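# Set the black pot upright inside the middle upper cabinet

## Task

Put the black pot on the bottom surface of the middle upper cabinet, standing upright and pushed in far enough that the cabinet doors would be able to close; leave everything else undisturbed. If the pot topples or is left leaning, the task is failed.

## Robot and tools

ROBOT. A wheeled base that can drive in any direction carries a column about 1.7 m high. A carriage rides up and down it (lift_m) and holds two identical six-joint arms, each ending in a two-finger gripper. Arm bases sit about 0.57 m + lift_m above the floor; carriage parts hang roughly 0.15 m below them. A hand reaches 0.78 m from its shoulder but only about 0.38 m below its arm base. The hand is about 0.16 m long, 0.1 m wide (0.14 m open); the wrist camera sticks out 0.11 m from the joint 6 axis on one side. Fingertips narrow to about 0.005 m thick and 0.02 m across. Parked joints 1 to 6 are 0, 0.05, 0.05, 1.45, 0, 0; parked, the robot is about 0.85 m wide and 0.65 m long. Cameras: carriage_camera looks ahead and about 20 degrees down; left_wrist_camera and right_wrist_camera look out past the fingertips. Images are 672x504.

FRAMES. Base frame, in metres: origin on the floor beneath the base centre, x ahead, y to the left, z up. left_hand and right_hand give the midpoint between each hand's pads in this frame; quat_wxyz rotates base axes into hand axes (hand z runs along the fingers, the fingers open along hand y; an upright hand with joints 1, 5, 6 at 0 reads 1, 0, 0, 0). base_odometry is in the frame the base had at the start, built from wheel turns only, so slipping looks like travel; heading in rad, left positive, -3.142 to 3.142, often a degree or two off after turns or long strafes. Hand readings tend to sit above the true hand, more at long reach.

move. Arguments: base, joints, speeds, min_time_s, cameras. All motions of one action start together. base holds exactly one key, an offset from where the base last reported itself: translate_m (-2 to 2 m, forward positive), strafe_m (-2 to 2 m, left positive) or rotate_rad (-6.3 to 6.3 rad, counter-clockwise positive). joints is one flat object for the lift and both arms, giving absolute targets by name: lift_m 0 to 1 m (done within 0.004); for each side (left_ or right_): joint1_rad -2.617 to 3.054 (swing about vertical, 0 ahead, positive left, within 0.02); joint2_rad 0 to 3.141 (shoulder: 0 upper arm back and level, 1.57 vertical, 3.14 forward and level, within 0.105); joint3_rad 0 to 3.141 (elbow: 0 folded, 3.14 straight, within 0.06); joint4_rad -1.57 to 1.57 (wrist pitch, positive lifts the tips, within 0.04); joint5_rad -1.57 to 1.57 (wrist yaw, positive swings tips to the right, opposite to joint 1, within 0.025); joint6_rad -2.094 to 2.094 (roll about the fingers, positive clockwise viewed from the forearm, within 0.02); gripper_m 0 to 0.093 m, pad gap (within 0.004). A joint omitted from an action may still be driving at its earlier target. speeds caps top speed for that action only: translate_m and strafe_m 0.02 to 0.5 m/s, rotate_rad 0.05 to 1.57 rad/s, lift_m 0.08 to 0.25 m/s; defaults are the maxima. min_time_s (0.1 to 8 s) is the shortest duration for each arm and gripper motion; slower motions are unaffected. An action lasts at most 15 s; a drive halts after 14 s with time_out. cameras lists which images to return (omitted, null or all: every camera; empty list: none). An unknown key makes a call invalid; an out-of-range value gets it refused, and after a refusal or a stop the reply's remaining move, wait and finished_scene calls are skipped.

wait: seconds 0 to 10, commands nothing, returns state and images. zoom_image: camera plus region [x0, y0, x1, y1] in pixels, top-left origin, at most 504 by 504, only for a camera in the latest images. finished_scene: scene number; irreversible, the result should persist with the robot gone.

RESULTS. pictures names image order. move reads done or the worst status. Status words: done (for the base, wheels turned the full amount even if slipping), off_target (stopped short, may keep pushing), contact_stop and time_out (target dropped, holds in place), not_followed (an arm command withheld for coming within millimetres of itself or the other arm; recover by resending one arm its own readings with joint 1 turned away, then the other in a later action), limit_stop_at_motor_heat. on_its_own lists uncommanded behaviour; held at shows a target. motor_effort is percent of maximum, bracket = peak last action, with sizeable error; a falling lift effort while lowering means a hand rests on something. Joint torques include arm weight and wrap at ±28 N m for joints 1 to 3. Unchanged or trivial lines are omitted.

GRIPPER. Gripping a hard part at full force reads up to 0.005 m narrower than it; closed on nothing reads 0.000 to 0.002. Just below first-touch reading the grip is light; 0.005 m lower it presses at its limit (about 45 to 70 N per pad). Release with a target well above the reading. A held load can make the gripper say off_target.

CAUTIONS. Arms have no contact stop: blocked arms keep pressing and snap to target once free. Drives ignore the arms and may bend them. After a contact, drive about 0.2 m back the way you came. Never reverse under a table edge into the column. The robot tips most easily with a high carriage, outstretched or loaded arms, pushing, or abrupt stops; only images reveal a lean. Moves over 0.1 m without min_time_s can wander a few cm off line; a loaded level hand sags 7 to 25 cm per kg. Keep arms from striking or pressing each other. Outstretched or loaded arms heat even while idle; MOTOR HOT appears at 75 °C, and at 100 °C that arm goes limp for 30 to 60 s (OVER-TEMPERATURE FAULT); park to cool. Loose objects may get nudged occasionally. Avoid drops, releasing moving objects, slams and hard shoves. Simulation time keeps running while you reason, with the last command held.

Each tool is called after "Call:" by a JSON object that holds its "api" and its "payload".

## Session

Call:
{"api": "move", "payload": {}}

Scene clock: 0.00 s.
Joint torques (N m): no reading
base_odometry: x=+0.000 y=+0.000 heading=+0.000
base_status: not commanded
joint_positions: lift_m=+0.300 left_joint1_rad=+0.004 left_joint2_rad=+0.038 left_joint3_rad=+0.032 left_joint4_rad=+1.473 left_joint5_rad=+0.016 left_joint6_rad=-0.004 left_gripper_m=+0.09396 right_joint1_rad=-0.013 right_joint2_rad=+0.032 right_joint3_rad=+0.046 right_joint4_rad=+1.480 right_joint5_rad=-0.045 right_joint6_rad=-0.037 right_gripper_m=+0.09396
joint_status: not commanded
motor_effort: lift_m=+23 drive_wheels=-2
left_hand: x=+0.2496 y=+0.3008 z=+1.3008 quat_wxyz=(+0.999, +0.008, +0.052, +0.000) (m; base frame)
right_hand: x=+0.2418 y=-0.2960 z=+1.3045 quat_wxyz=(+0.999, -0.023, +0.038, -0.024) (m; base frame)
pictures: carriage_camera, left_wrist_camera, right_wrist_camera

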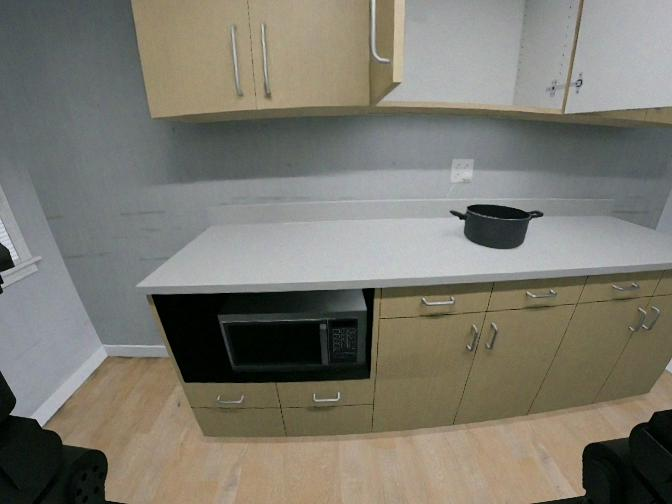

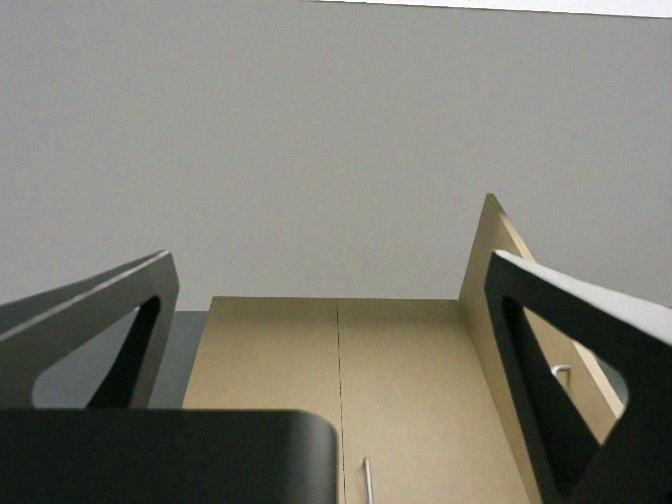

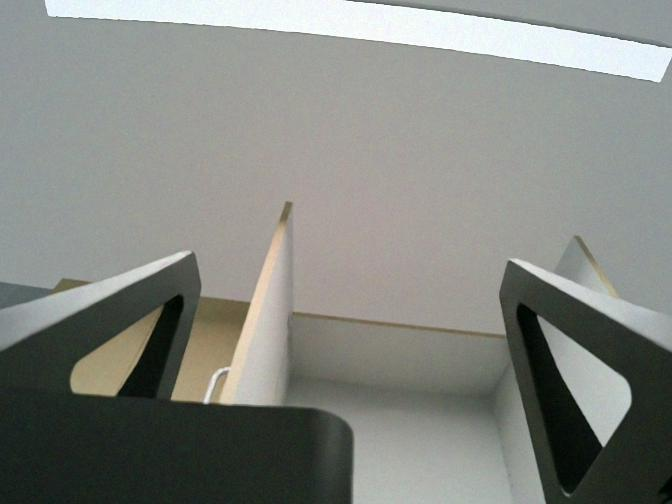

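Call:
{"api": "zoom_image", "payload": {"camera": "carriage_camera", "region": [130, 180, 630, 320]}}

Call:
{"api": "zoom_image", "payload": {"camera": "carriage_camera", "region": [340, 60, 640, 260]}}

Scaled by 1.008 from the camera's 672x504 image, which has a finer 960x720 frame.

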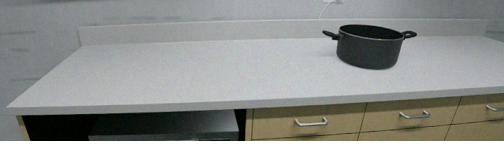

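Scaled by 1.680 from the camera's 672x504 image, which has a finer 960x720 frame.

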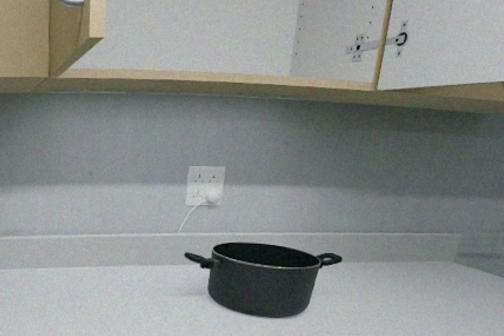

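Call:
{"api": "move", "payload": {"base": {"rotate_rad": 0.035}, "cameras": []}}

Call:
{"api": "move", "payload": {"base": {"strafe_m": -0.66}, "joints": {"left_joint1_rad": -0.235, "left_joint2_rad": 2.05, "left_joint3_rad": 1.503, "left_joint4_rad": 0.6, "left_joint5_rad": 0.0, "left_joint6_rad": -1.36, "right_joint1_rad": 0.245, "right_joint2_rad": 1.968, "right_joint3_rad": 1.38, "right_joint4_rad": 0.64, "right_joint5_rad": 0.0, "right_joint6_rad": 1.38}, "speeds": {"strafe_m": 0.35}, "min_time_s": 2.5, "cameras": ["carriage_camera"]}}

Call:
{"api": "zoom_image", "payload": {"camera": "carriage_camera", "region": [220, 140, 460, 300]}}

Scene clock: 5.20 s.
Joint torques (N m): left_arm=[-0.09 4.59 5.34 -0.22 0.03 0.02] | right_arm=[-0.1 4.64 4.96 -0.34 0.03 0]
move: done
base_odometry: x=+0.000 y=+0.000 heading=+0.034
base_status: done
joint_positions: lift_m=+0.300 left_joint1_rad=+0.004 left_joint2_rad=+0.038 left_joint3_rad=+0.032 left_joint4_rad=+1.473 left_joint5_rad=+0.016 left_joint6_rad=-0.004 left_gripper_m=+0.09396 right_joint1_rad=-0.013 right_joint2_rad=+0.032 right_joint3_rad=+0.046 right_joint4_rad=+1.480 right_joint5_rad=-0.045 right_joint6_rad=-0.037 right_gripper_m=+0.09396
motor_effort: lift_m=+23(23) drive_wheels=-8(11)
left_hand: x=+0.2496 y=+0.3008 z=+1.3008 quat_wxyz=(+0.999, +0.008, +0.052, +0.000) (m; base frame)
right_hand: x=+0.2418 y=-0.2960 z=+1.3045 quat_wxyz=(+0.999, -0.023, +0.038, -0.024) (m; base frame)
pictures: none

Scene clock: 8.77 s.
Joint torques (N m): left_arm=[-0.31 -13.93 9.39 2.36 -0.1 -0.01] | right_arm=[0.27 -11.64 8.75 2.02 0.12 0.06]
move: done
base_odometry: x=+0.022 y=-0.660 heading=+0.034
base_status: done
joint_positions: lift_m=+0.300 left_joint1_rad=-0.233 left_joint2_rad=+2.052 left_joint3_rad=+1.473 left_joint4_rad=+0.598 left_joint5_rad=+0.014 left_joint6_rad=-1.350 left_gripper_m=+0.09398 right_joint1_rad=+0.240 right_joint2_rad=+1.969 right_joint3_rad=+1.345 right_joint4_rad=+0.636 right_joint5_rad=-0.013 right_joint6_rad=+1.366 right_gripper_m=+0.09396
joint_status: all done
motor_effort: lift_m=+23(23) drive_wheels=-3(9)
left_hand: x=+0.8312 y=+0.1568 z=+1.1422 quat_wxyz=(+0.498, -0.367, +0.597, -0.511) (m; base frame)
right_hand: x=+0.8070 y=-0.1582 z=+1.1393 quat_wxyz=(+0.491, +0.371, +0.597, +0.515) (m; base frame)
pictures: carriage_camera

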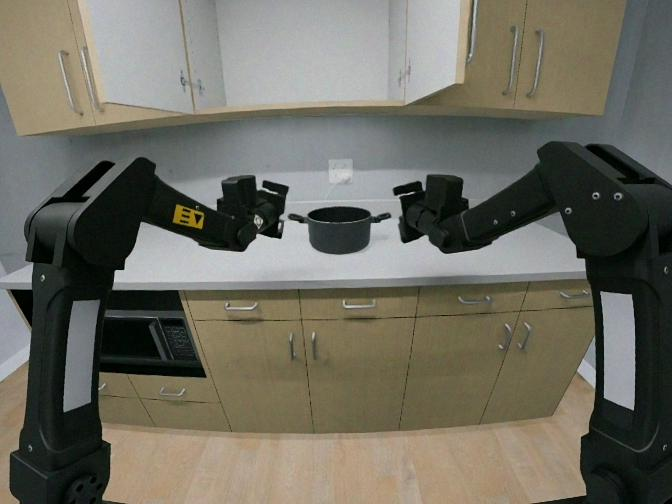

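Scaled by 2.100 from the camera's 672x504 image, which has a finer 960x720 frame.

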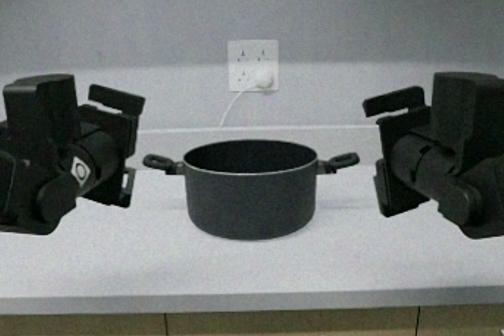

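Call:
{"api": "move", "payload": {"base": {"translate_m": 0.21}, "joints": {"lift_m": 0.195}, "speeds": {"translate_m": 0.2}, "cameras": ["left_wrist_camera", "right_wrist_camera"]}}

Scene clock: 12.33 s.
Joint torques (N m): left_arm=[-0.25 -14.84 8.46 2.52 -0.09 0.01] | right_arm=[0.23 -12.53 7.86 2.15 0.13 0.06]
move: done
base_odometry: x=+0.232 y=-0.653 heading=+0.033
base_status: done
joint_positions: lift_m=+0.195 left_joint1_rad=-0.233 left_joint2_rad=+2.060 left_joint3_rad=+1.484 left_joint4_rad=+0.584 left_joint5_rad=+0.012 left_joint6_rad=-1.351 left_gripper_m=+0.09398 right_joint1_rad=+0.242 right_joint2_rad=+1.977 right_joint3_rad=+1.357 right_joint4_rad=+0.624 right_joint5_rad=-0.012 right_joint6_rad=+1.368 right_gripper_m=+0.09396
joint_status: all done
motor_effort: lift_m=+21(21) drive_wheels=-6(11)
left_hand: x=+0.8334 y=+0.1565 z=+1.0347 quat_wxyz=(+0.496, -0.370, +0.599, -0.508) (m; base frame)
right_hand: x=+0.8091 y=-0.1569 z=+1.0327 quat_wxyz=(+0.488, +0.373, +0.599, +0.513) (m; base frame)
pictures: left_wrist_camera, right_wrist_camera

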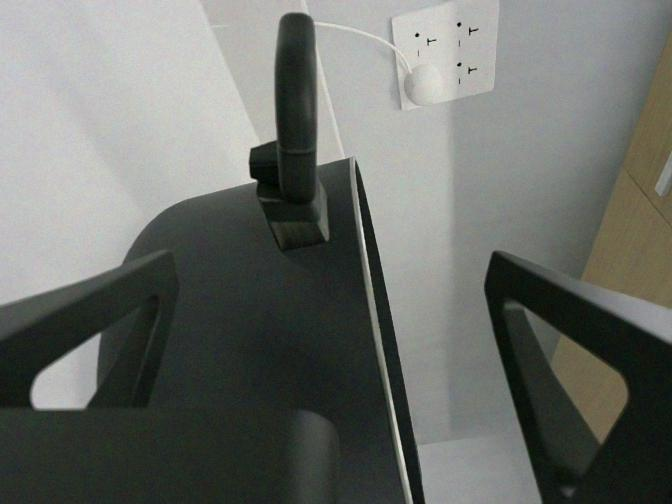

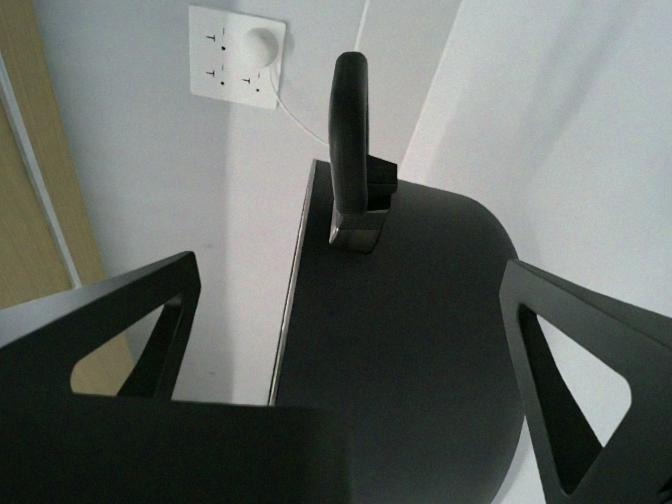

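Call:
{"api": "move", "payload": {"base": {"strafe_m": 0.012}, "joints": {"lift_m": 0.191, "left_joint4_rad": 0.565}, "cameras": []}}

Call:
{"api": "move", "payload": {"base": {"translate_m": 0.078}, "speeds": {"translate_m": 0.12}, "cameras": ["carriage_camera", "left_wrist_camera", "right_wrist_camera"]}}

Scene clock: 16.47 s.
Joint torques (N m): left_arm=[-0.18 -15.06 8.38 2.41 -0.06 0.02] | right_arm=[-0.05 -12.9 7.8 2.13 0.1 0.06]
move: done
base_odometry: x=+0.232 y=-0.641 heading=+0.033
base_status: done
joint_positions: lift_m=+0.191 left_joint1_rad=-0.234 left_joint2_rad=+2.062 left_joint3_rad=+1.484 left_joint4_rad=+0.562 left_joint5_rad=+0.010 left_joint6_rad=-1.351 left_gripper_m=+0.09398 right_joint1_rad=+0.245 right_joint2_rad=+1.979 right_joint3_rad=+1.357 right_joint4_rad=+0.624 right_joint5_rad=-0.010 right_joint6_rad=+1.368 right_gripper_m=+0.09396
joint_status: all done
motor_effort: lift_m=+21(21) drive_wheels=-6(9)
left_hand: x=+0.8335 y=+0.1562 z=+1.0245 quat_wxyz=(+0.490, -0.375, +0.606, -0.502) (m; base frame)
right_hand: x=+0.8090 y=-0.1553 z=+1.0280 quat_wxyz=(+0.488, +0.373, +0.600, +0.513) (m; base frame)
pictures: none

Scene clock: 17.87 s.
Joint torques (N m): left_arm=[-0.1 -15.05 8.34 2.43 -0.07 0.02] | right_arm=[-0.13 -12.81 7.75 2.13 0.1 0.05]
move: done
base_odometry: x=+0.310 y=-0.638 heading=+0.034
base_status: done
joint_positions: lift_m=+0.191 left_joint1_rad=-0.235 left_joint2_rad=+2.062 left_joint3_rad=+1.484 left_joint4_rad=+0.560 left_joint5_rad=+0.010 left_joint6_rad=-1.351 left_gripper_m=+0.09398 right_joint1_rad=+0.245 right_joint2_rad=+1.979 right_joint3_rad=+1.357 right_joint4_rad=+0.624 right_joint5_rad=-0.010 right_joint6_rad=+1.368 right_gripper_m=+0.09396
motor_effort: lift_m=+21(21) drive_wheels=-5(10)
left_hand: x=+0.8334 y=+0.1558 z=+1.0240 quat_wxyz=(+0.489, -0.375, +0.607, -0.502) (m; base frame)
right_hand: x=+0.8090 y=-0.1554 z=+1.0281 quat_wxyz=(+0.488, +0.373, +0.600, +0.513) (m; base frame)
pictures: carriage_camera, left_wrist_camera, right_wrist_camera

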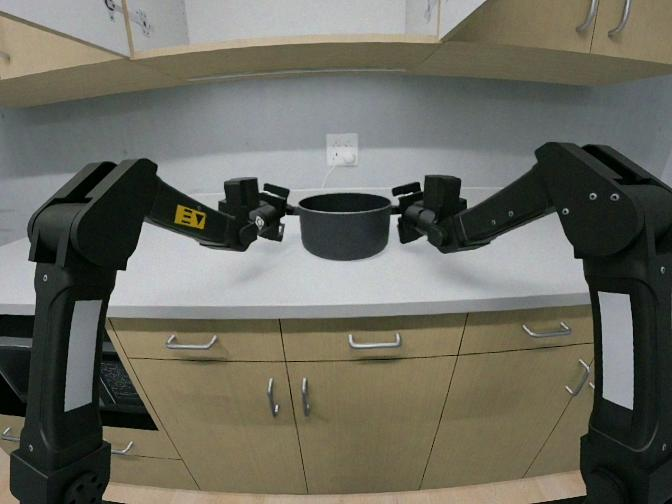

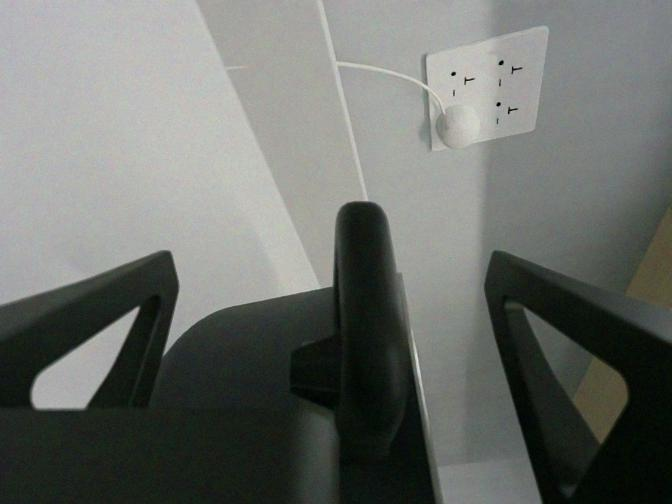

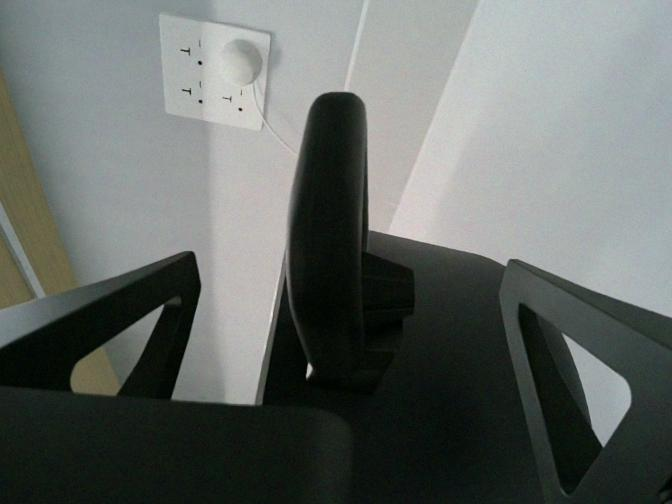

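Call:
{"api": "move", "payload": {"base": {"strafe_m": -0.009}, "joints": {"lift_m": 0.198}, "cameras": ["left_wrist_camera", "right_wrist_camera"]}}

Scene clock: 22.13 s.
Joint torques (N m): left_arm=[-0.02 -14.99 8.29 2.45 -0.05 0.02] | right_arm=[0.06 -12.78 7.66 2.1 0.09 0.08]
move: done
base_odometry: x=+0.310 y=-0.647 heading=+0.034
base_status: done
joint_positions: lift_m=+0.198 left_joint1_rad=-0.236 left_joint2_rad=+2.062 left_joint3_rad=+1.485 left_joint4_rad=+0.556 left_joint5_rad=+0.009 left_joint6_rad=-1.351 left_gripper_m=+0.09398 right_joint1_rad=+0.243 right_joint2_rad=+1.980 right_joint3_rad=+1.358 right_joint4_rad=+0.628 right_joint5_rad=-0.009 right_joint6_rad=+1.368 right_gripper_m=+0.09396
joint_status: all done
motor_effort: lift_m=+23(28) drive_wheels=+1(9)
left_hand: x=+0.8334 y=+0.1553 z=+1.0299 quat_wxyz=(+0.489, -0.376, +0.608, -0.501) (m; base frame)
right_hand: x=+0.8095 y=-0.1564 z=+1.0352 quat_wxyz=(+0.489, +0.373, +0.598, +0.514) (m; base frame)
pictures: left_wrist_camera, right_wrist_camera

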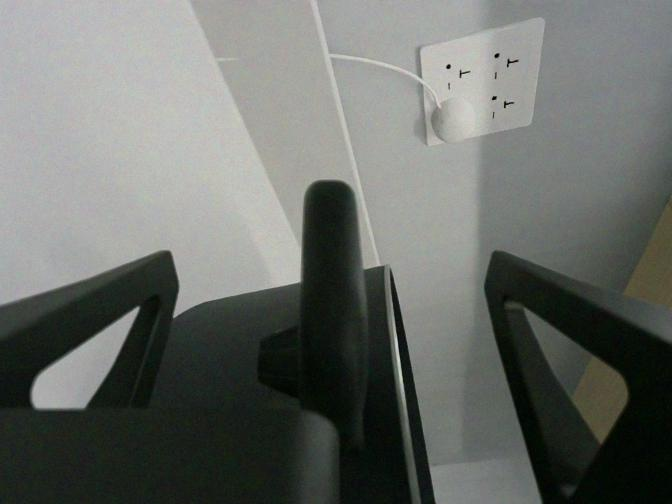

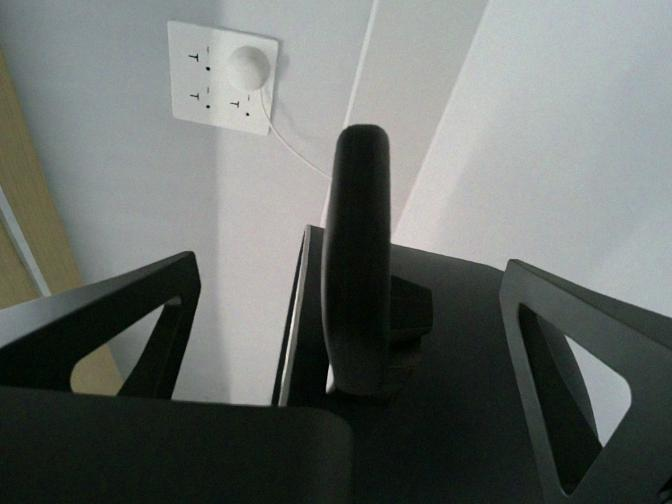

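Call:
{"api": "move", "payload": {"joints": {"left_gripper_m": 0.006, "right_gripper_m": 0.006}, "min_time_s": 1.8, "cameras": ["left_wrist_camera", "right_wrist_camera"]}}

Scene clock: 24.77 s.
Joint torques (N m): left_arm=[0.03 -15.08 8.23 2.74 -0.02 -0.11] | right_arm=[0.05 -12.77 7.77 2.52 0.08 0.05]
move: off_target
base_odometry: x=+0.310 y=-0.647 heading=+0.034
joint_positions: lift_m=+0.198 left_joint1_rad=-0.236 left_joint2_rad=+2.062 left_joint3_rad=+1.485 left_joint4_rad=+0.532 left_joint5_rad=+0.005 left_joint6_rad=-1.342 left_gripper_m=+0.02192 right_joint1_rad=+0.243 right_joint2_rad=+1.981 right_joint3_rad=+1.358 right_joint4_rad=+0.593 right_joint5_rad=-0.008 right_joint6_rad=+1.368 right_gripper_m=+0.02221
joint_status: left_gripper_m off_target (ended at +0.02196, target +0.00600); right_gripper_m off_target (ended at +0.02224, target +0.00600)
motor_effort: lift_m=+23(24) drive_wheels=-5(6)
left_hand: x=+0.8334 y=+0.1560 z=+1.0240 quat_wxyz=(+0.486, -0.378, +0.616, -0.491) (m; base frame)
right_hand: x=+0.8095 y=-0.1564 z=+1.0262 quat_wxyz=(+0.480, +0.380, +0.609, +0.504) (m; base frame)
pictures: left_wrist_camera, right_wrist_camera

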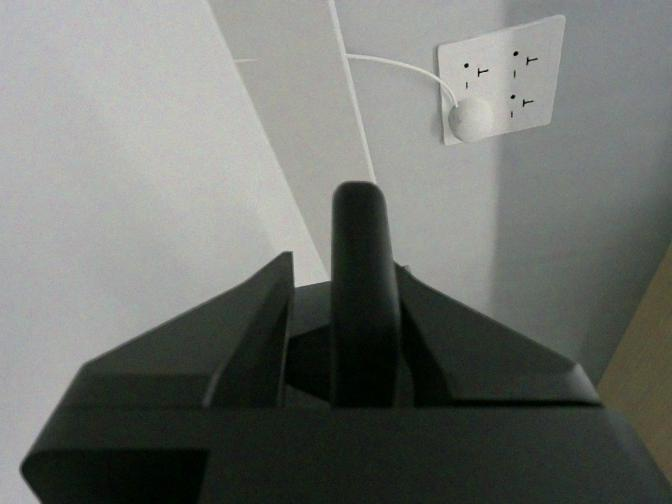

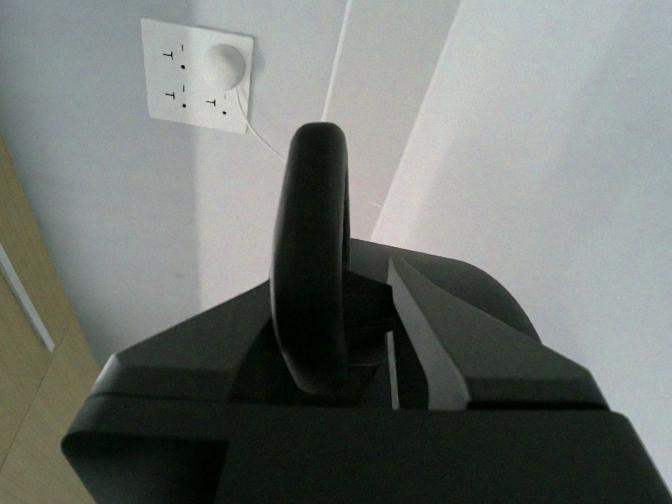

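Call:
{"api": "move", "payload": {"joints": {"lift_m": 0.3, "left_joint4_rad": 0.785, "right_joint4_rad": 0.89}, "speeds": {"lift_m": 0.09}, "min_time_s": 1.3, "cameras": ["carriage_camera"]}}

Scene clock: 29.97 s.
Joint torques (N m): left_arm=[-0.01 -18.86 9.06 4.14 -0.01 -0.18] | right_arm=[0.05 -16.88 8.36 4.24 0.06 0.05]
move: off_target
base_odometry: x=+0.310 y=-0.647 heading=+0.034
joint_positions: lift_m=+0.300 left_joint1_rad=-0.236 left_joint2_rad=+2.097 left_joint3_rad=+1.476 left_joint4_rad=+0.626 left_joint5_rad=+0.005 left_joint6_rad=-1.335 left_gripper_m=+0.02185 right_joint1_rad=+0.243 right_joint2_rad=+2.016 right_joint3_rad=+1.349 right_joint4_rad=+0.681 right_joint5_rad=-0.006 right_joint6_rad=+1.367 right_gripper_m=+0.02221
joint_status: left_joint4_rad off_target (ended at +0.625, target +0.785); right_joint4_rad off_target (ended at +0.681, target +0.890); the others done
motor_effort: lift_m=+25(28) drive_wheels=+1(5)
left_hand: x=+0.8376 y=+0.1550 z=+1.1231 quat_wxyz=(+0.500, -0.367, +0.602, -0.502) (m; base frame)
right_hand: x=+0.8137 y=-0.1558 z=+1.1244 quat_wxyz=(+0.492, +0.372, +0.595, +0.515) (m; base frame)
pictures: carriage_camera

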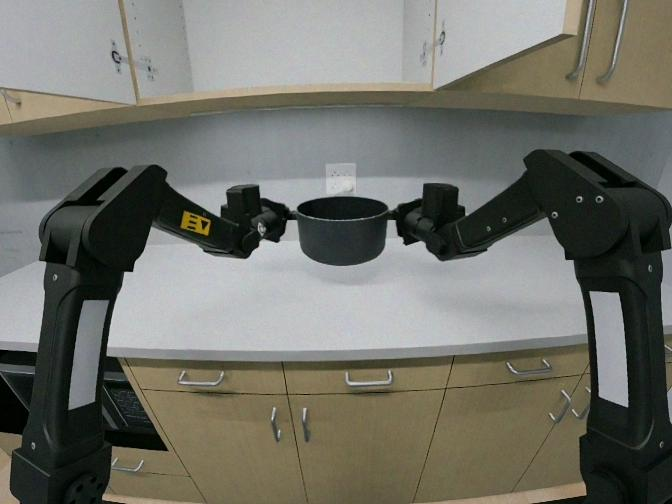

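Call:
{"api": "move", "payload": {"base": {"strafe_m": 0.147}, "speeds": {"strafe_m": 0.15}, "cameras": []}}

Call:
{"api": "move", "payload": {"base": {"translate_m": -0.22}, "joints": {"lift_m": 0.76}, "speeds": {"translate_m": 0.2, "lift_m": 0.15}, "cameras": ["carriage_camera"]}}

Call:
{"api": "zoom_image", "payload": {"camera": "carriage_camera", "region": [90, 0, 590, 300]}}

Scene clock: 32.87 s.
Joint torques (N m): left_arm=[-0.25 -18.86 9.09 4.15 0 -0.19] | right_arm=[0.12 -16.88 8.36 4.26 0.03 0.05]
move: done
base_odometry: x=+0.305 y=-0.500 heading=+0.034
base_status: done
joint_positions: lift_m=+0.300 left_joint1_rad=-0.233 left_joint2_rad=+2.097 left_joint3_rad=+1.476 left_joint4_rad=+0.626 left_joint5_rad=+0.005 left_joint6_rad=-1.334 left_gripper_m=+0.02185 right_joint1_rad=+0.242 right_joint2_rad=+2.016 right_joint3_rad=+1.349 right_joint4_rad=+0.681 right_joint5_rad=-0.004 right_joint6_rad=+1.367 right_gripper_m=+0.02221
motor_effort: lift_m=+25(25) drive_wheels=-3(10)
left_hand: x=+0.8380 y=+0.1566 z=+1.1231 quat_wxyz=(+0.501, -0.367, +0.602, -0.501) (m; base frame)
right_hand: x=+0.8140 y=-0.1569 z=+1.1244 quat_wxyz=(+0.493, +0.373, +0.595, +0.514) (m; base frame)
pictures: none

Scene clock: 36.50 s.
Joint torques (N m): left_arm=[-0.27 -19.99 9.46 4.11 0 -0.2] | right_arm=[0.14 -18.03 8.77 4.16 0.03 0.06]
move: done
base_odometry: x=+0.086 y=-0.507 heading=+0.034
base_status: done
joint_positions: lift_m=+0.760 left_joint1_rad=-0.233 left_joint2_rad=+2.108 left_joint3_rad=+1.471 left_joint4_rad=+0.633 left_joint5_rad=+0.005 left_joint6_rad=-1.334 left_gripper_m=+0.02185 right_joint1_rad=+0.242 right_joint2_rad=+2.029 right_joint3_rad=+1.343 right_joint4_rad=+0.691 right_joint5_rad=-0.004 right_joint6_rad=+1.366 right_gripper_m=+0.02221
joint_status: all done
motor_effort: lift_m=+25(29) drive_wheels=-3(7)
left_hand: x=+0.8391 y=+0.1563 z=+1.5757 quat_wxyz=(+0.499, -0.369, +0.605, -0.499) (m; base frame)
right_hand: x=+0.8150 y=-0.1567 z=+1.5769 quat_wxyz=(+0.491, +0.375, +0.597, +0.512) (m; base frame)
pictures: carriage_camera

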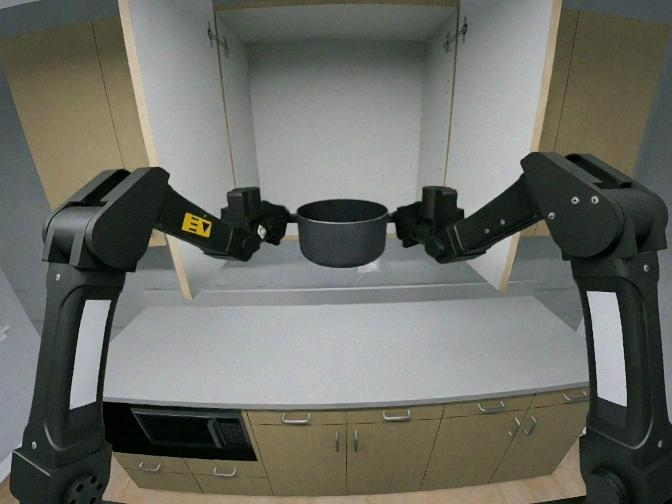

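Scaled by 1.008 from the camera's 672x504 image, which has a finer 960x720 frame.

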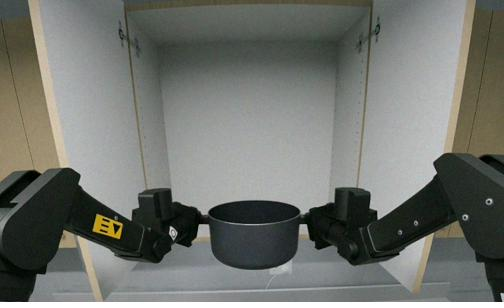

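Call:
{"api": "move", "payload": {"base": {"translate_m": 0.34}, "joints": {"lift_m": 0.765}, "speeds": {"translate_m": 0.2}, "cameras": ["carriage_camera"]}}

Call:
{"api": "zoom_image", "payload": {"camera": "carriage_camera", "region": [120, 100, 580, 330]}}

Scene clock: 40.87 s.
Joint torques (N m): left_arm=[-0.24 -19.99 9.47 4.09 -0.02 -0.2] | right_arm=[0.29 -18.18 8.75 4.15 0.05 0.06]
move: done
base_odometry: x=+0.425 y=-0.495 heading=+0.035
base_status: done
joint_positions: lift_m=+0.764 left_joint1_rad=-0.233 left_joint2_rad=+2.109 left_joint3_rad=+1.471 left_joint4_rad=+0.630 left_joint5_rad=+0.005 left_joint6_rad=-1.334 left_gripper_m=+0.02185 right_joint1_rad=+0.242 right_joint2_rad=+2.029 right_joint3_rad=+1.343 right_joint4_rad=+0.690 right_joint5_rad=-0.005 right_joint6_rad=+1.366 right_gripper_m=+0.02221
joint_status: all done
motor_effort: lift_m=+25(29) drive_wheels=-5(12)
left_hand: x=+0.8391 y=+0.1563 z=+1.5796 quat_wxyz=(+0.498, -0.370, +0.606, -0.498) (m; base frame)
right_hand: x=+0.8150 y=-0.1565 z=+1.5808 quat_wxyz=(+0.490, +0.375, +0.598, +0.511) (m; base frame)
pictures: carriage_camera

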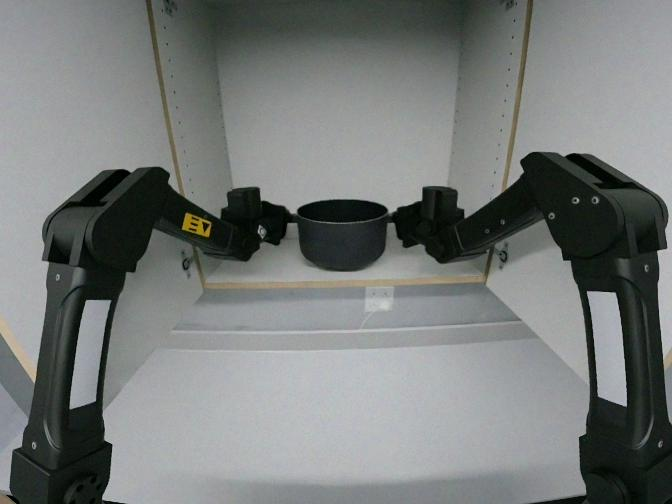

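Scaled by 1.096 from the camera's 672x504 image, which has a finer 960x720 frame.

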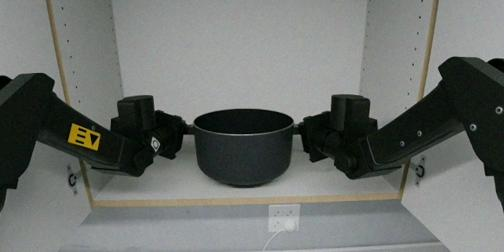

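Call:
{"api": "move", "payload": {"base": {"translate_m": 0.066}, "joints": {"lift_m": 0.745}, "speeds": {"translate_m": 0.1, "lift_m": 0.08}, "cameras": ["carriage_camera"]}}

Call:
{"api": "zoom_image", "payload": {"camera": "carriage_camera", "region": [150, 150, 530, 320]}}

Scene clock: 43.83 s.
Joint torques (N m): left_arm=[-0.29 -20.12 9.62 4.11 -0.02 -0.2] | right_arm=[0.23 -18.21 8.83 4.16 0.06 0.09]
move: done
base_odometry: x=+0.491 y=-0.493 heading=+0.035
base_status: done
joint_positions: lift_m=+0.745 left_joint1_rad=-0.233 left_joint2_rad=+2.109 left_joint3_rad=+1.470 left_joint4_rad=+0.628 left_joint5_rad=+0.005 left_joint6_rad=-1.334 left_gripper_m=+0.02185 right_joint1_rad=+0.242 right_joint2_rad=+2.029 right_joint3_rad=+1.341 right_joint4_rad=+0.688 right_joint5_rad=-0.005 right_joint6_rad=+1.366 right_gripper_m=+0.02221
joint_status: all done
motor_effort: lift_m=+23(24) drive_wheels=-5(10)
left_hand: x=+0.8390 y=+0.1563 z=+1.5587 quat_wxyz=(+0.497, -0.370, +0.607, -0.498) (m; base frame)
right_hand: x=+0.8149 y=-0.1565 z=+1.5601 quat_wxyz=(+0.489, +0.375, +0.599, +0.510) (m; base frame)
pictures: carriage_camera

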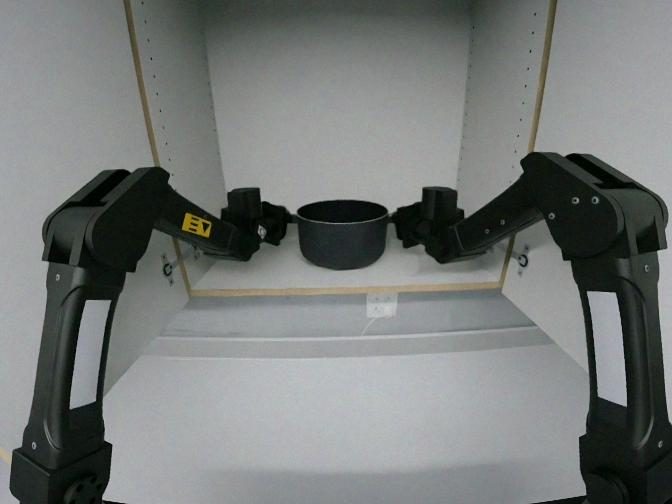

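Scaled by 1.326 from the camera's 672x504 image, which has a finer 960x720 frame.

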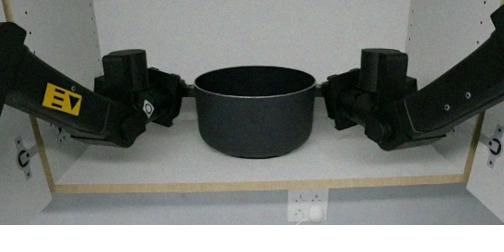

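Call:
{"api": "move", "payload": {"joints": {"lift_m": 0.722}, "speeds": {"lift_m": 0.08}, "cameras": []}}

Call:
{"api": "move", "payload": {"joints": {"lift_m": 0.71}, "speeds": {"lift_m": 0.08}, "cameras": ["carriage_camera"]}}

Call:
{"api": "zoom_image", "payload": {"camera": "carriage_camera", "region": [230, 170, 450, 310]}}

Scene clock: 45.80 s.
Joint torques (N m): left_arm=[-0.25 -20 9.48 3.56 -0.04 -0.22] | right_arm=[0.13 -18.1 8.87 3.71 0.04 0.18]
move: done
base_odometry: x=+0.491 y=-0.493 heading=+0.035
joint_positions: lift_m=+0.722 left_joint1_rad=-0.233 left_joint2_rad=+2.109 left_joint3_rad=+1.470 left_joint4_rad=+0.676 left_joint5_rad=+0.007 left_joint6_rad=-1.331 left_gripper_m=+0.02181 right_joint1_rad=+0.242 right_joint2_rad=+2.029 right_joint3_rad=+1.341 right_joint4_rad=+0.730 right_joint5_rad=-0.006 right_joint6_rad=+1.356 right_gripper_m=+0.02221
joint_status: all done
on_its_own: left_joint4_rad moved +0.048 toward your old target +0.785; right_joint4_rad moved +0.042 toward your old target +0.890
motor_effort: lift_m=+21(21) drive_wheels=+1(7)
left_hand: x=+0.8387 y=+0.1560 z=+1.5480 quat_wxyz=(+0.509, -0.360, +0.593, -0.509) (m; base frame)
right_hand: x=+0.8145 y=-0.1564 z=+1.5480 quat_wxyz=(+0.502, +0.364, +0.589, +0.519) (m; base frame)
pictures: none

Scene clock: 46.30 s.
Joint torques (N m): left_arm=[-0.27 -18.81 9.54 3.2 -0.05 -0.32] | right_arm=[0.12 -16.76 8.87 3.37 0.07 0.32]
move: done
base_odometry: x=+0.491 y=-0.493 heading=+0.035
joint_positions: lift_m=+0.710 left_joint1_rad=-0.233 left_joint2_rad=+2.097 left_joint3_rad=+1.470 left_joint4_rad=+0.707 left_joint5_rad=+0.009 left_joint6_rad=-1.322 left_gripper_m=+0.02180 right_joint1_rad=+0.242 right_joint2_rad=+2.018 right_joint3_rad=+1.341 right_joint4_rad=+0.759 right_joint5_rad=-0.006 right_joint6_rad=+1.345 right_gripper_m=+0.02221
joint_status: all done
motor_effort: lift_m=+21(21) drive_wheels=+1(5)
left_hand: x=+0.8366 y=+0.1562 z=+1.5508 quat_wxyz=(+0.522, -0.348, +0.582, -0.518) (m; base frame)
right_hand: x=+0.8125 y=-0.1569 z=+1.5500 quat_wxyz=(+0.515, +0.353, +0.578, +0.526) (m; base frame)
pictures: carriage_camera

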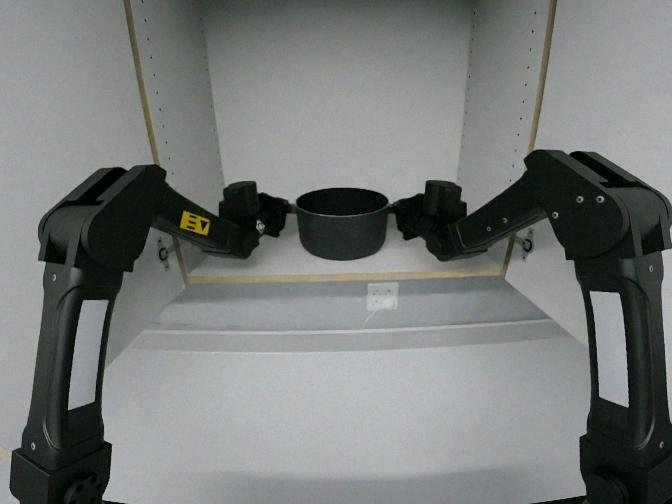

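Scaled by 2.291 from the camera's 672x504 image, which has a finer 960x720 frame.

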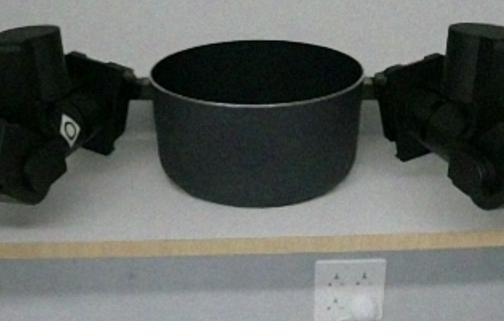

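Call:
{"api": "move", "payload": {"joints": {"lift_m": 0.711, "left_joint4_rad": 0.575, "right_joint4_rad": 0.64}, "min_time_s": 1.0, "cameras": ["carriage_camera"]}}

Call:
{"api": "zoom_image", "payload": {"camera": "carriage_camera", "region": [230, 170, 450, 310]}}

Scene clock: 48.80 s.
Joint torques (N m): left_arm=[-0.28 -17.59 8.14 2.08 -0.05 -0.14] | right_arm=[0.12 -14.9 7.57 1.99 0.05 0.24]
move: done
base_odometry: x=+0.491 y=-0.493 heading=+0.035
joint_positions: lift_m=+0.711 left_joint1_rad=-0.233 left_joint2_rad=+2.086 left_joint3_rad=+1.487 left_joint4_rad=+0.600 left_joint5_rad=+0.009 left_joint6_rad=-1.337 left_gripper_m=+0.02179 right_joint1_rad=+0.242 right_joint2_rad=+1.999 right_joint3_rad=+1.361 right_joint4_rad=+0.638 right_joint5_rad=-0.006 right_joint6_rad=+1.350 right_gripper_m=+0.02221
joint_status: all done
motor_effort: lift_m=+24(26) drive_wheels=+1(2)
left_hand: x=+0.8373 y=+0.1560 z=+1.5399 quat_wxyz=(+0.498, -0.368, +0.603, -0.502) (m; base frame)
right_hand: x=+0.8127 y=-0.1568 z=+1.5407 quat_wxyz=(+0.493, +0.370, +0.603, +0.507) (m; base frame)
pictures: carriage_camera

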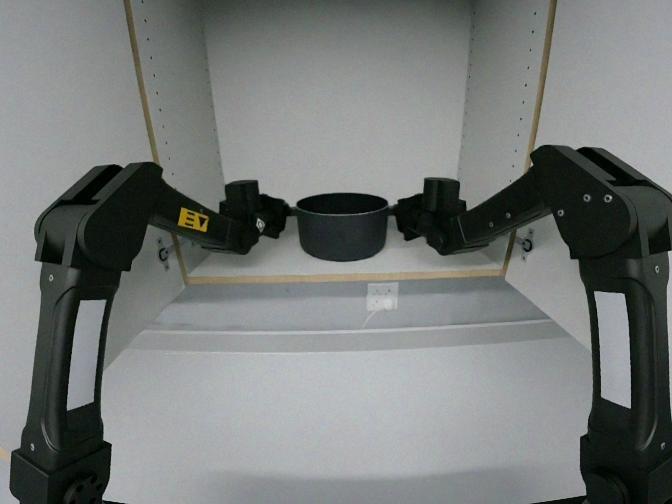

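Scaled by 2.291 from the camera's 672x504 image, which has a finer 960x720 frame.

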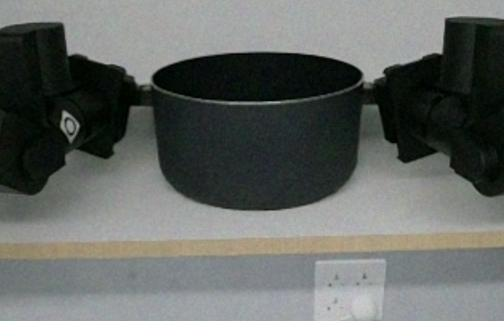

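Call:
{"api": "move", "payload": {"joints": {"left_gripper_m": 0.035, "right_gripper_m": 0.035, "lift_m": 0.709}, "min_time_s": 1.3, "cameras": ["carriage_camera", "left_wrist_camera", "right_wrist_camera"]}}

Scene clock: 51.30 s.
Joint torques (N m): left_arm=[-0.23 -17.44 7.97 2.34 -0.05 -0.01] | right_arm=[0.23 -14.83 7.34 2.04 0.05 0.08]
move: done
base_odometry: x=+0.491 y=-0.493 heading=+0.035
joint_positions: lift_m=+0.709 left_joint1_rad=-0.233 left_joint2_rad=+2.084 left_joint3_rad=+1.488 left_joint4_rad=+0.575 left_joint5_rad=+0.009 left_joint6_rad=-1.350 left_gripper_m=+0.03488 right_joint1_rad=+0.242 right_joint2_rad=+1.997 right_joint3_rad=+1.362 right_joint4_rad=+0.632 right_joint5_rad=-0.007 right_joint6_rad=+1.366 right_gripper_m=+0.03491
joint_status: all done
motor_effort: lift_m=+20(20) drive_wheels=+1(2)
left_hand: x=+0.8372 y=+0.1561 z=+1.5340 quat_wxyz=(+0.489, -0.376, +0.608, -0.500) (m; base frame)
right_hand: x=+0.8126 y=-0.1567 z=+1.5396 quat_wxyz=(+0.488, +0.376, +0.600, +0.510) (m; base frame)
pictures: carriage_camera, left_wrist_camera, right_wrist_camera

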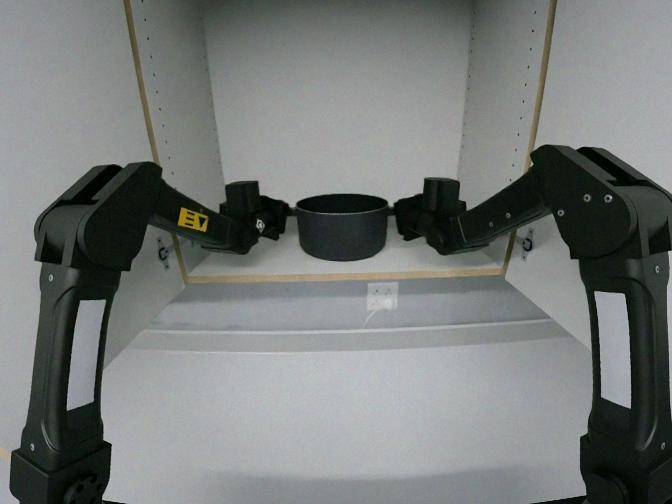

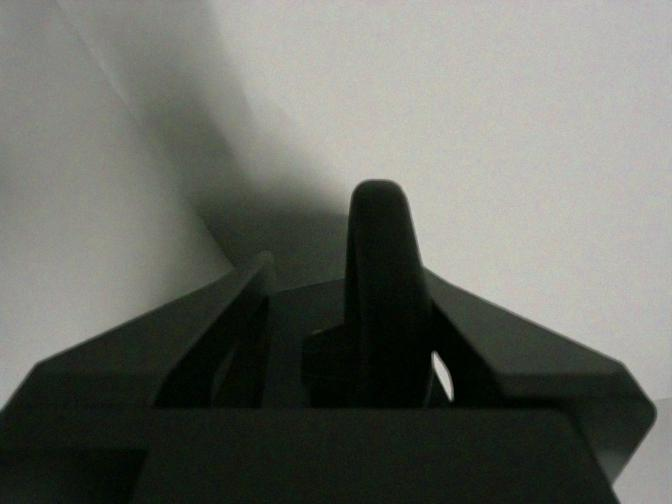

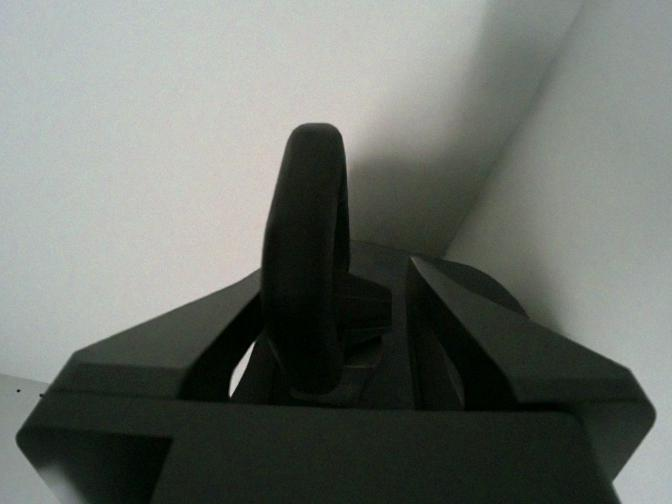

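Call:
{"api": "move", "payload": {"joints": {"left_gripper_m": 0.093, "right_gripper_m": 0.093, "lift_m": 0.719}, "min_time_s": 1.2, "cameras": ["left_wrist_camera", "right_wrist_camera"]}}

Scene clock: 53.23 s.
Joint torques (N m): left_arm=[-0.34 -16.96 7.97 2.47 -0.05 0] | right_arm=[0.24 -14.61 7.41 2.15 0.05 0.04]
move: done
base_odometry: x=+0.491 y=-0.493 heading=+0.035
joint_positions: lift_m=+0.719 left_joint1_rad=-0.233 left_joint2_rad=+2.080 left_joint3_rad=+1.488 left_joint4_rad=+0.565 left_joint5_rad=+0.009 left_joint6_rad=-1.350 left_gripper_m=+0.09287 right_joint1_rad=+0.242 right_joint2_rad=+1.996 right_joint3_rad=+1.362 right_joint4_rad=+0.623 right_joint5_rad=-0.006 right_joint6_rad=+1.368 right_gripper_m=+0.09289
joint_status: all done
motor_effort: lift_m=+23(29) drive_wheels=+1(6)
left_hand: x=+0.8365 y=+0.1562 z=+1.5439 quat_wxyz=(+0.488, -0.377, +0.609, -0.499) (m; base frame)
right_hand: x=+0.8125 y=-0.1568 z=+1.5475 quat_wxyz=(+0.486, +0.378, +0.603, +0.508) (m; base frame)
pictures: left_wrist_camera, right_wrist_camera

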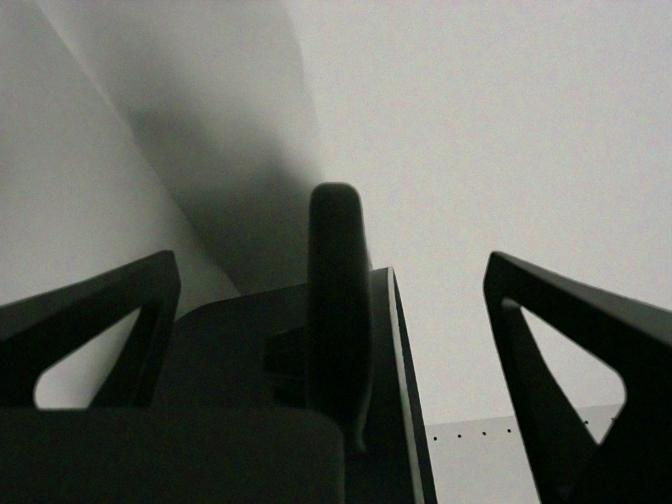

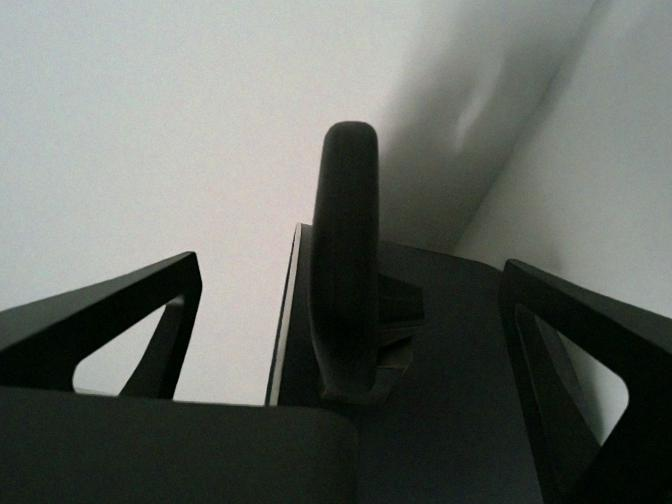

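Handles are free and centred between the open fingers. Backing out.

Call:
{"api": "move", "payload": {"base": {"translate_m": -0.2}, "speeds": {"translate_m": 0.15}, "cameras": ["carriage_camera"]}}

Call:
{"api": "move", "payload": {"base": {"translate_m": -0.4}, "speeds": {"translate_m": 0.35}, "cameras": ["carriage_camera"]}}

Call:
{"api": "zoom_image", "payload": {"camera": "carriage_camera", "region": [240, 120, 440, 260]}}

Scene clock: 56.30 s.
Joint torques (N m): left_arm=[-0.17 -16.9 7.99 2.44 -0.04 0] | right_arm=[0.18 -14.72 7.41 2.16 0.07 0.05]
move: done
base_odometry: x=+0.291 y=-0.500 heading=+0.035
base_status: done
joint_positions: lift_m=+0.719 left_joint1_rad=-0.233 left_joint2_rad=+2.080 left_joint3_rad=+1.488 left_joint4_rad=+0.565 left_joint5_rad=+0.009 left_joint6_rad=-1.350 left_gripper_m=+0.09287 right_joint1_rad=+0.242 right_joint2_rad=+1.996 right_joint3_rad=+1.362 right_joint4_rad=+0.623 right_joint5_rad=-0.006 right_joint6_rad=+1.368 right_gripper_m=+0.09289
motor_effort: lift_m=+23(23) drive_wheels=-3(14)
left_hand: x=+0.8365 y=+0.1563 z=+1.5439 quat_wxyz=(+0.488, -0.377, +0.609, -0.499) (m; base frame)
right_hand: x=+0.8124 y=-0.1566 z=+1.5476 quat_wxyz=(+0.486, +0.377, +0.603, +0.508) (m; base frame)
pictures: carriage_camera

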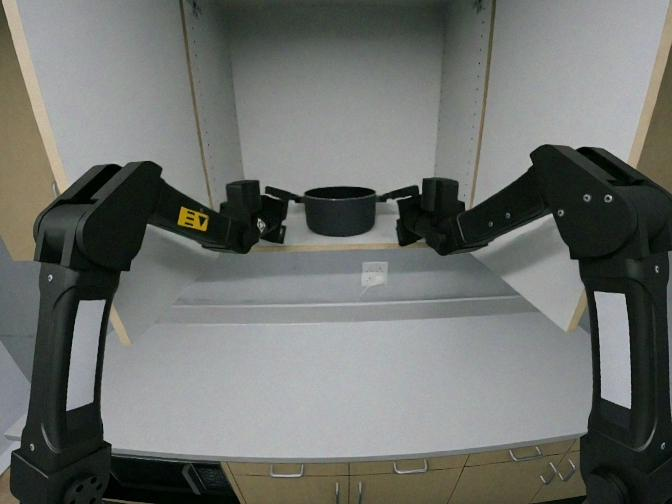

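Scene clock: 59.10 s.
Joint torques (N m): left_arm=[-0.21 -16.95 7.97 2.47 -0.05 0.01] | right_arm=[0.06 -14.61 7.36 2.15 0.05 0.05]
move: done
base_odometry: x=-0.108 y=-0.514 heading=+0.035
base_status: done
joint_positions: lift_m=+0.719 left_joint1_rad=-0.233 left_joint2_rad=+2.080 left_joint3_rad=+1.488 left_joint4_rad=+0.565 left_joint5_rad=+0.009 left_joint6_rad=-1.350 left_gripper_m=+0.09287 right_joint1_rad=+0.243 right_joint2_rad=+1.996 right_joint3_rad=+1.362 right_joint4_rad=+0.625 right_joint5_rad=-0.006 right_joint6_rad=+1.368 right_gripper_m=+0.09289
motor_effort: lift_m=+23(23) drive_wheels=-3(8)
left_hand: x=+0.8365 y=+0.1563 z=+1.5438 quat_wxyz=(+0.488, -0.377, +0.609, -0.499) (m; base frame)
right_hand: x=+0.8123 y=-0.1561 z=+1.5480 quat_wxyz=(+0.486, +0.377, +0.602, +0.509) (m; base frame)
pictures: carriage_camera

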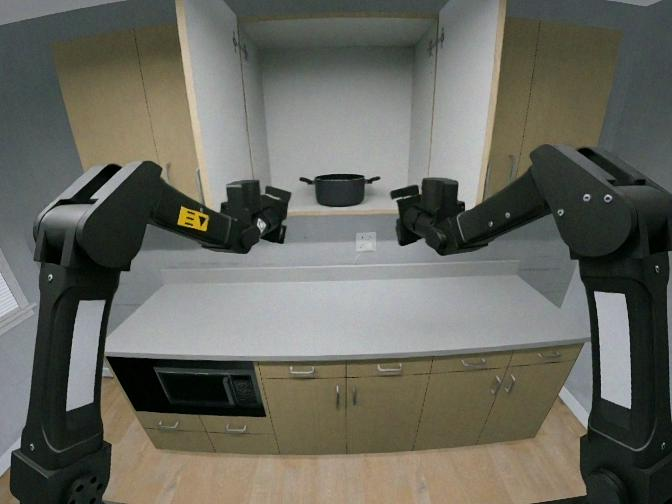

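Scaled by 2.520 from the camera's 672x504 image, which has a finer 960x720 frame.

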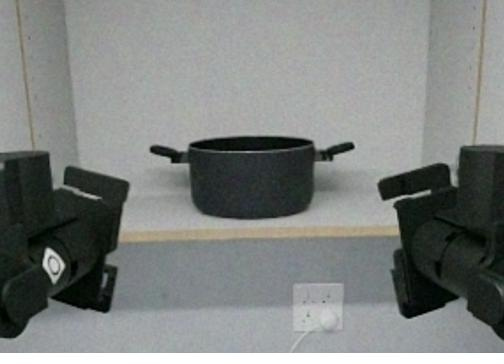

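Call:
{"api": "finished_scene", "payload": {"scene": 3}}

The scene is finished: the task was done.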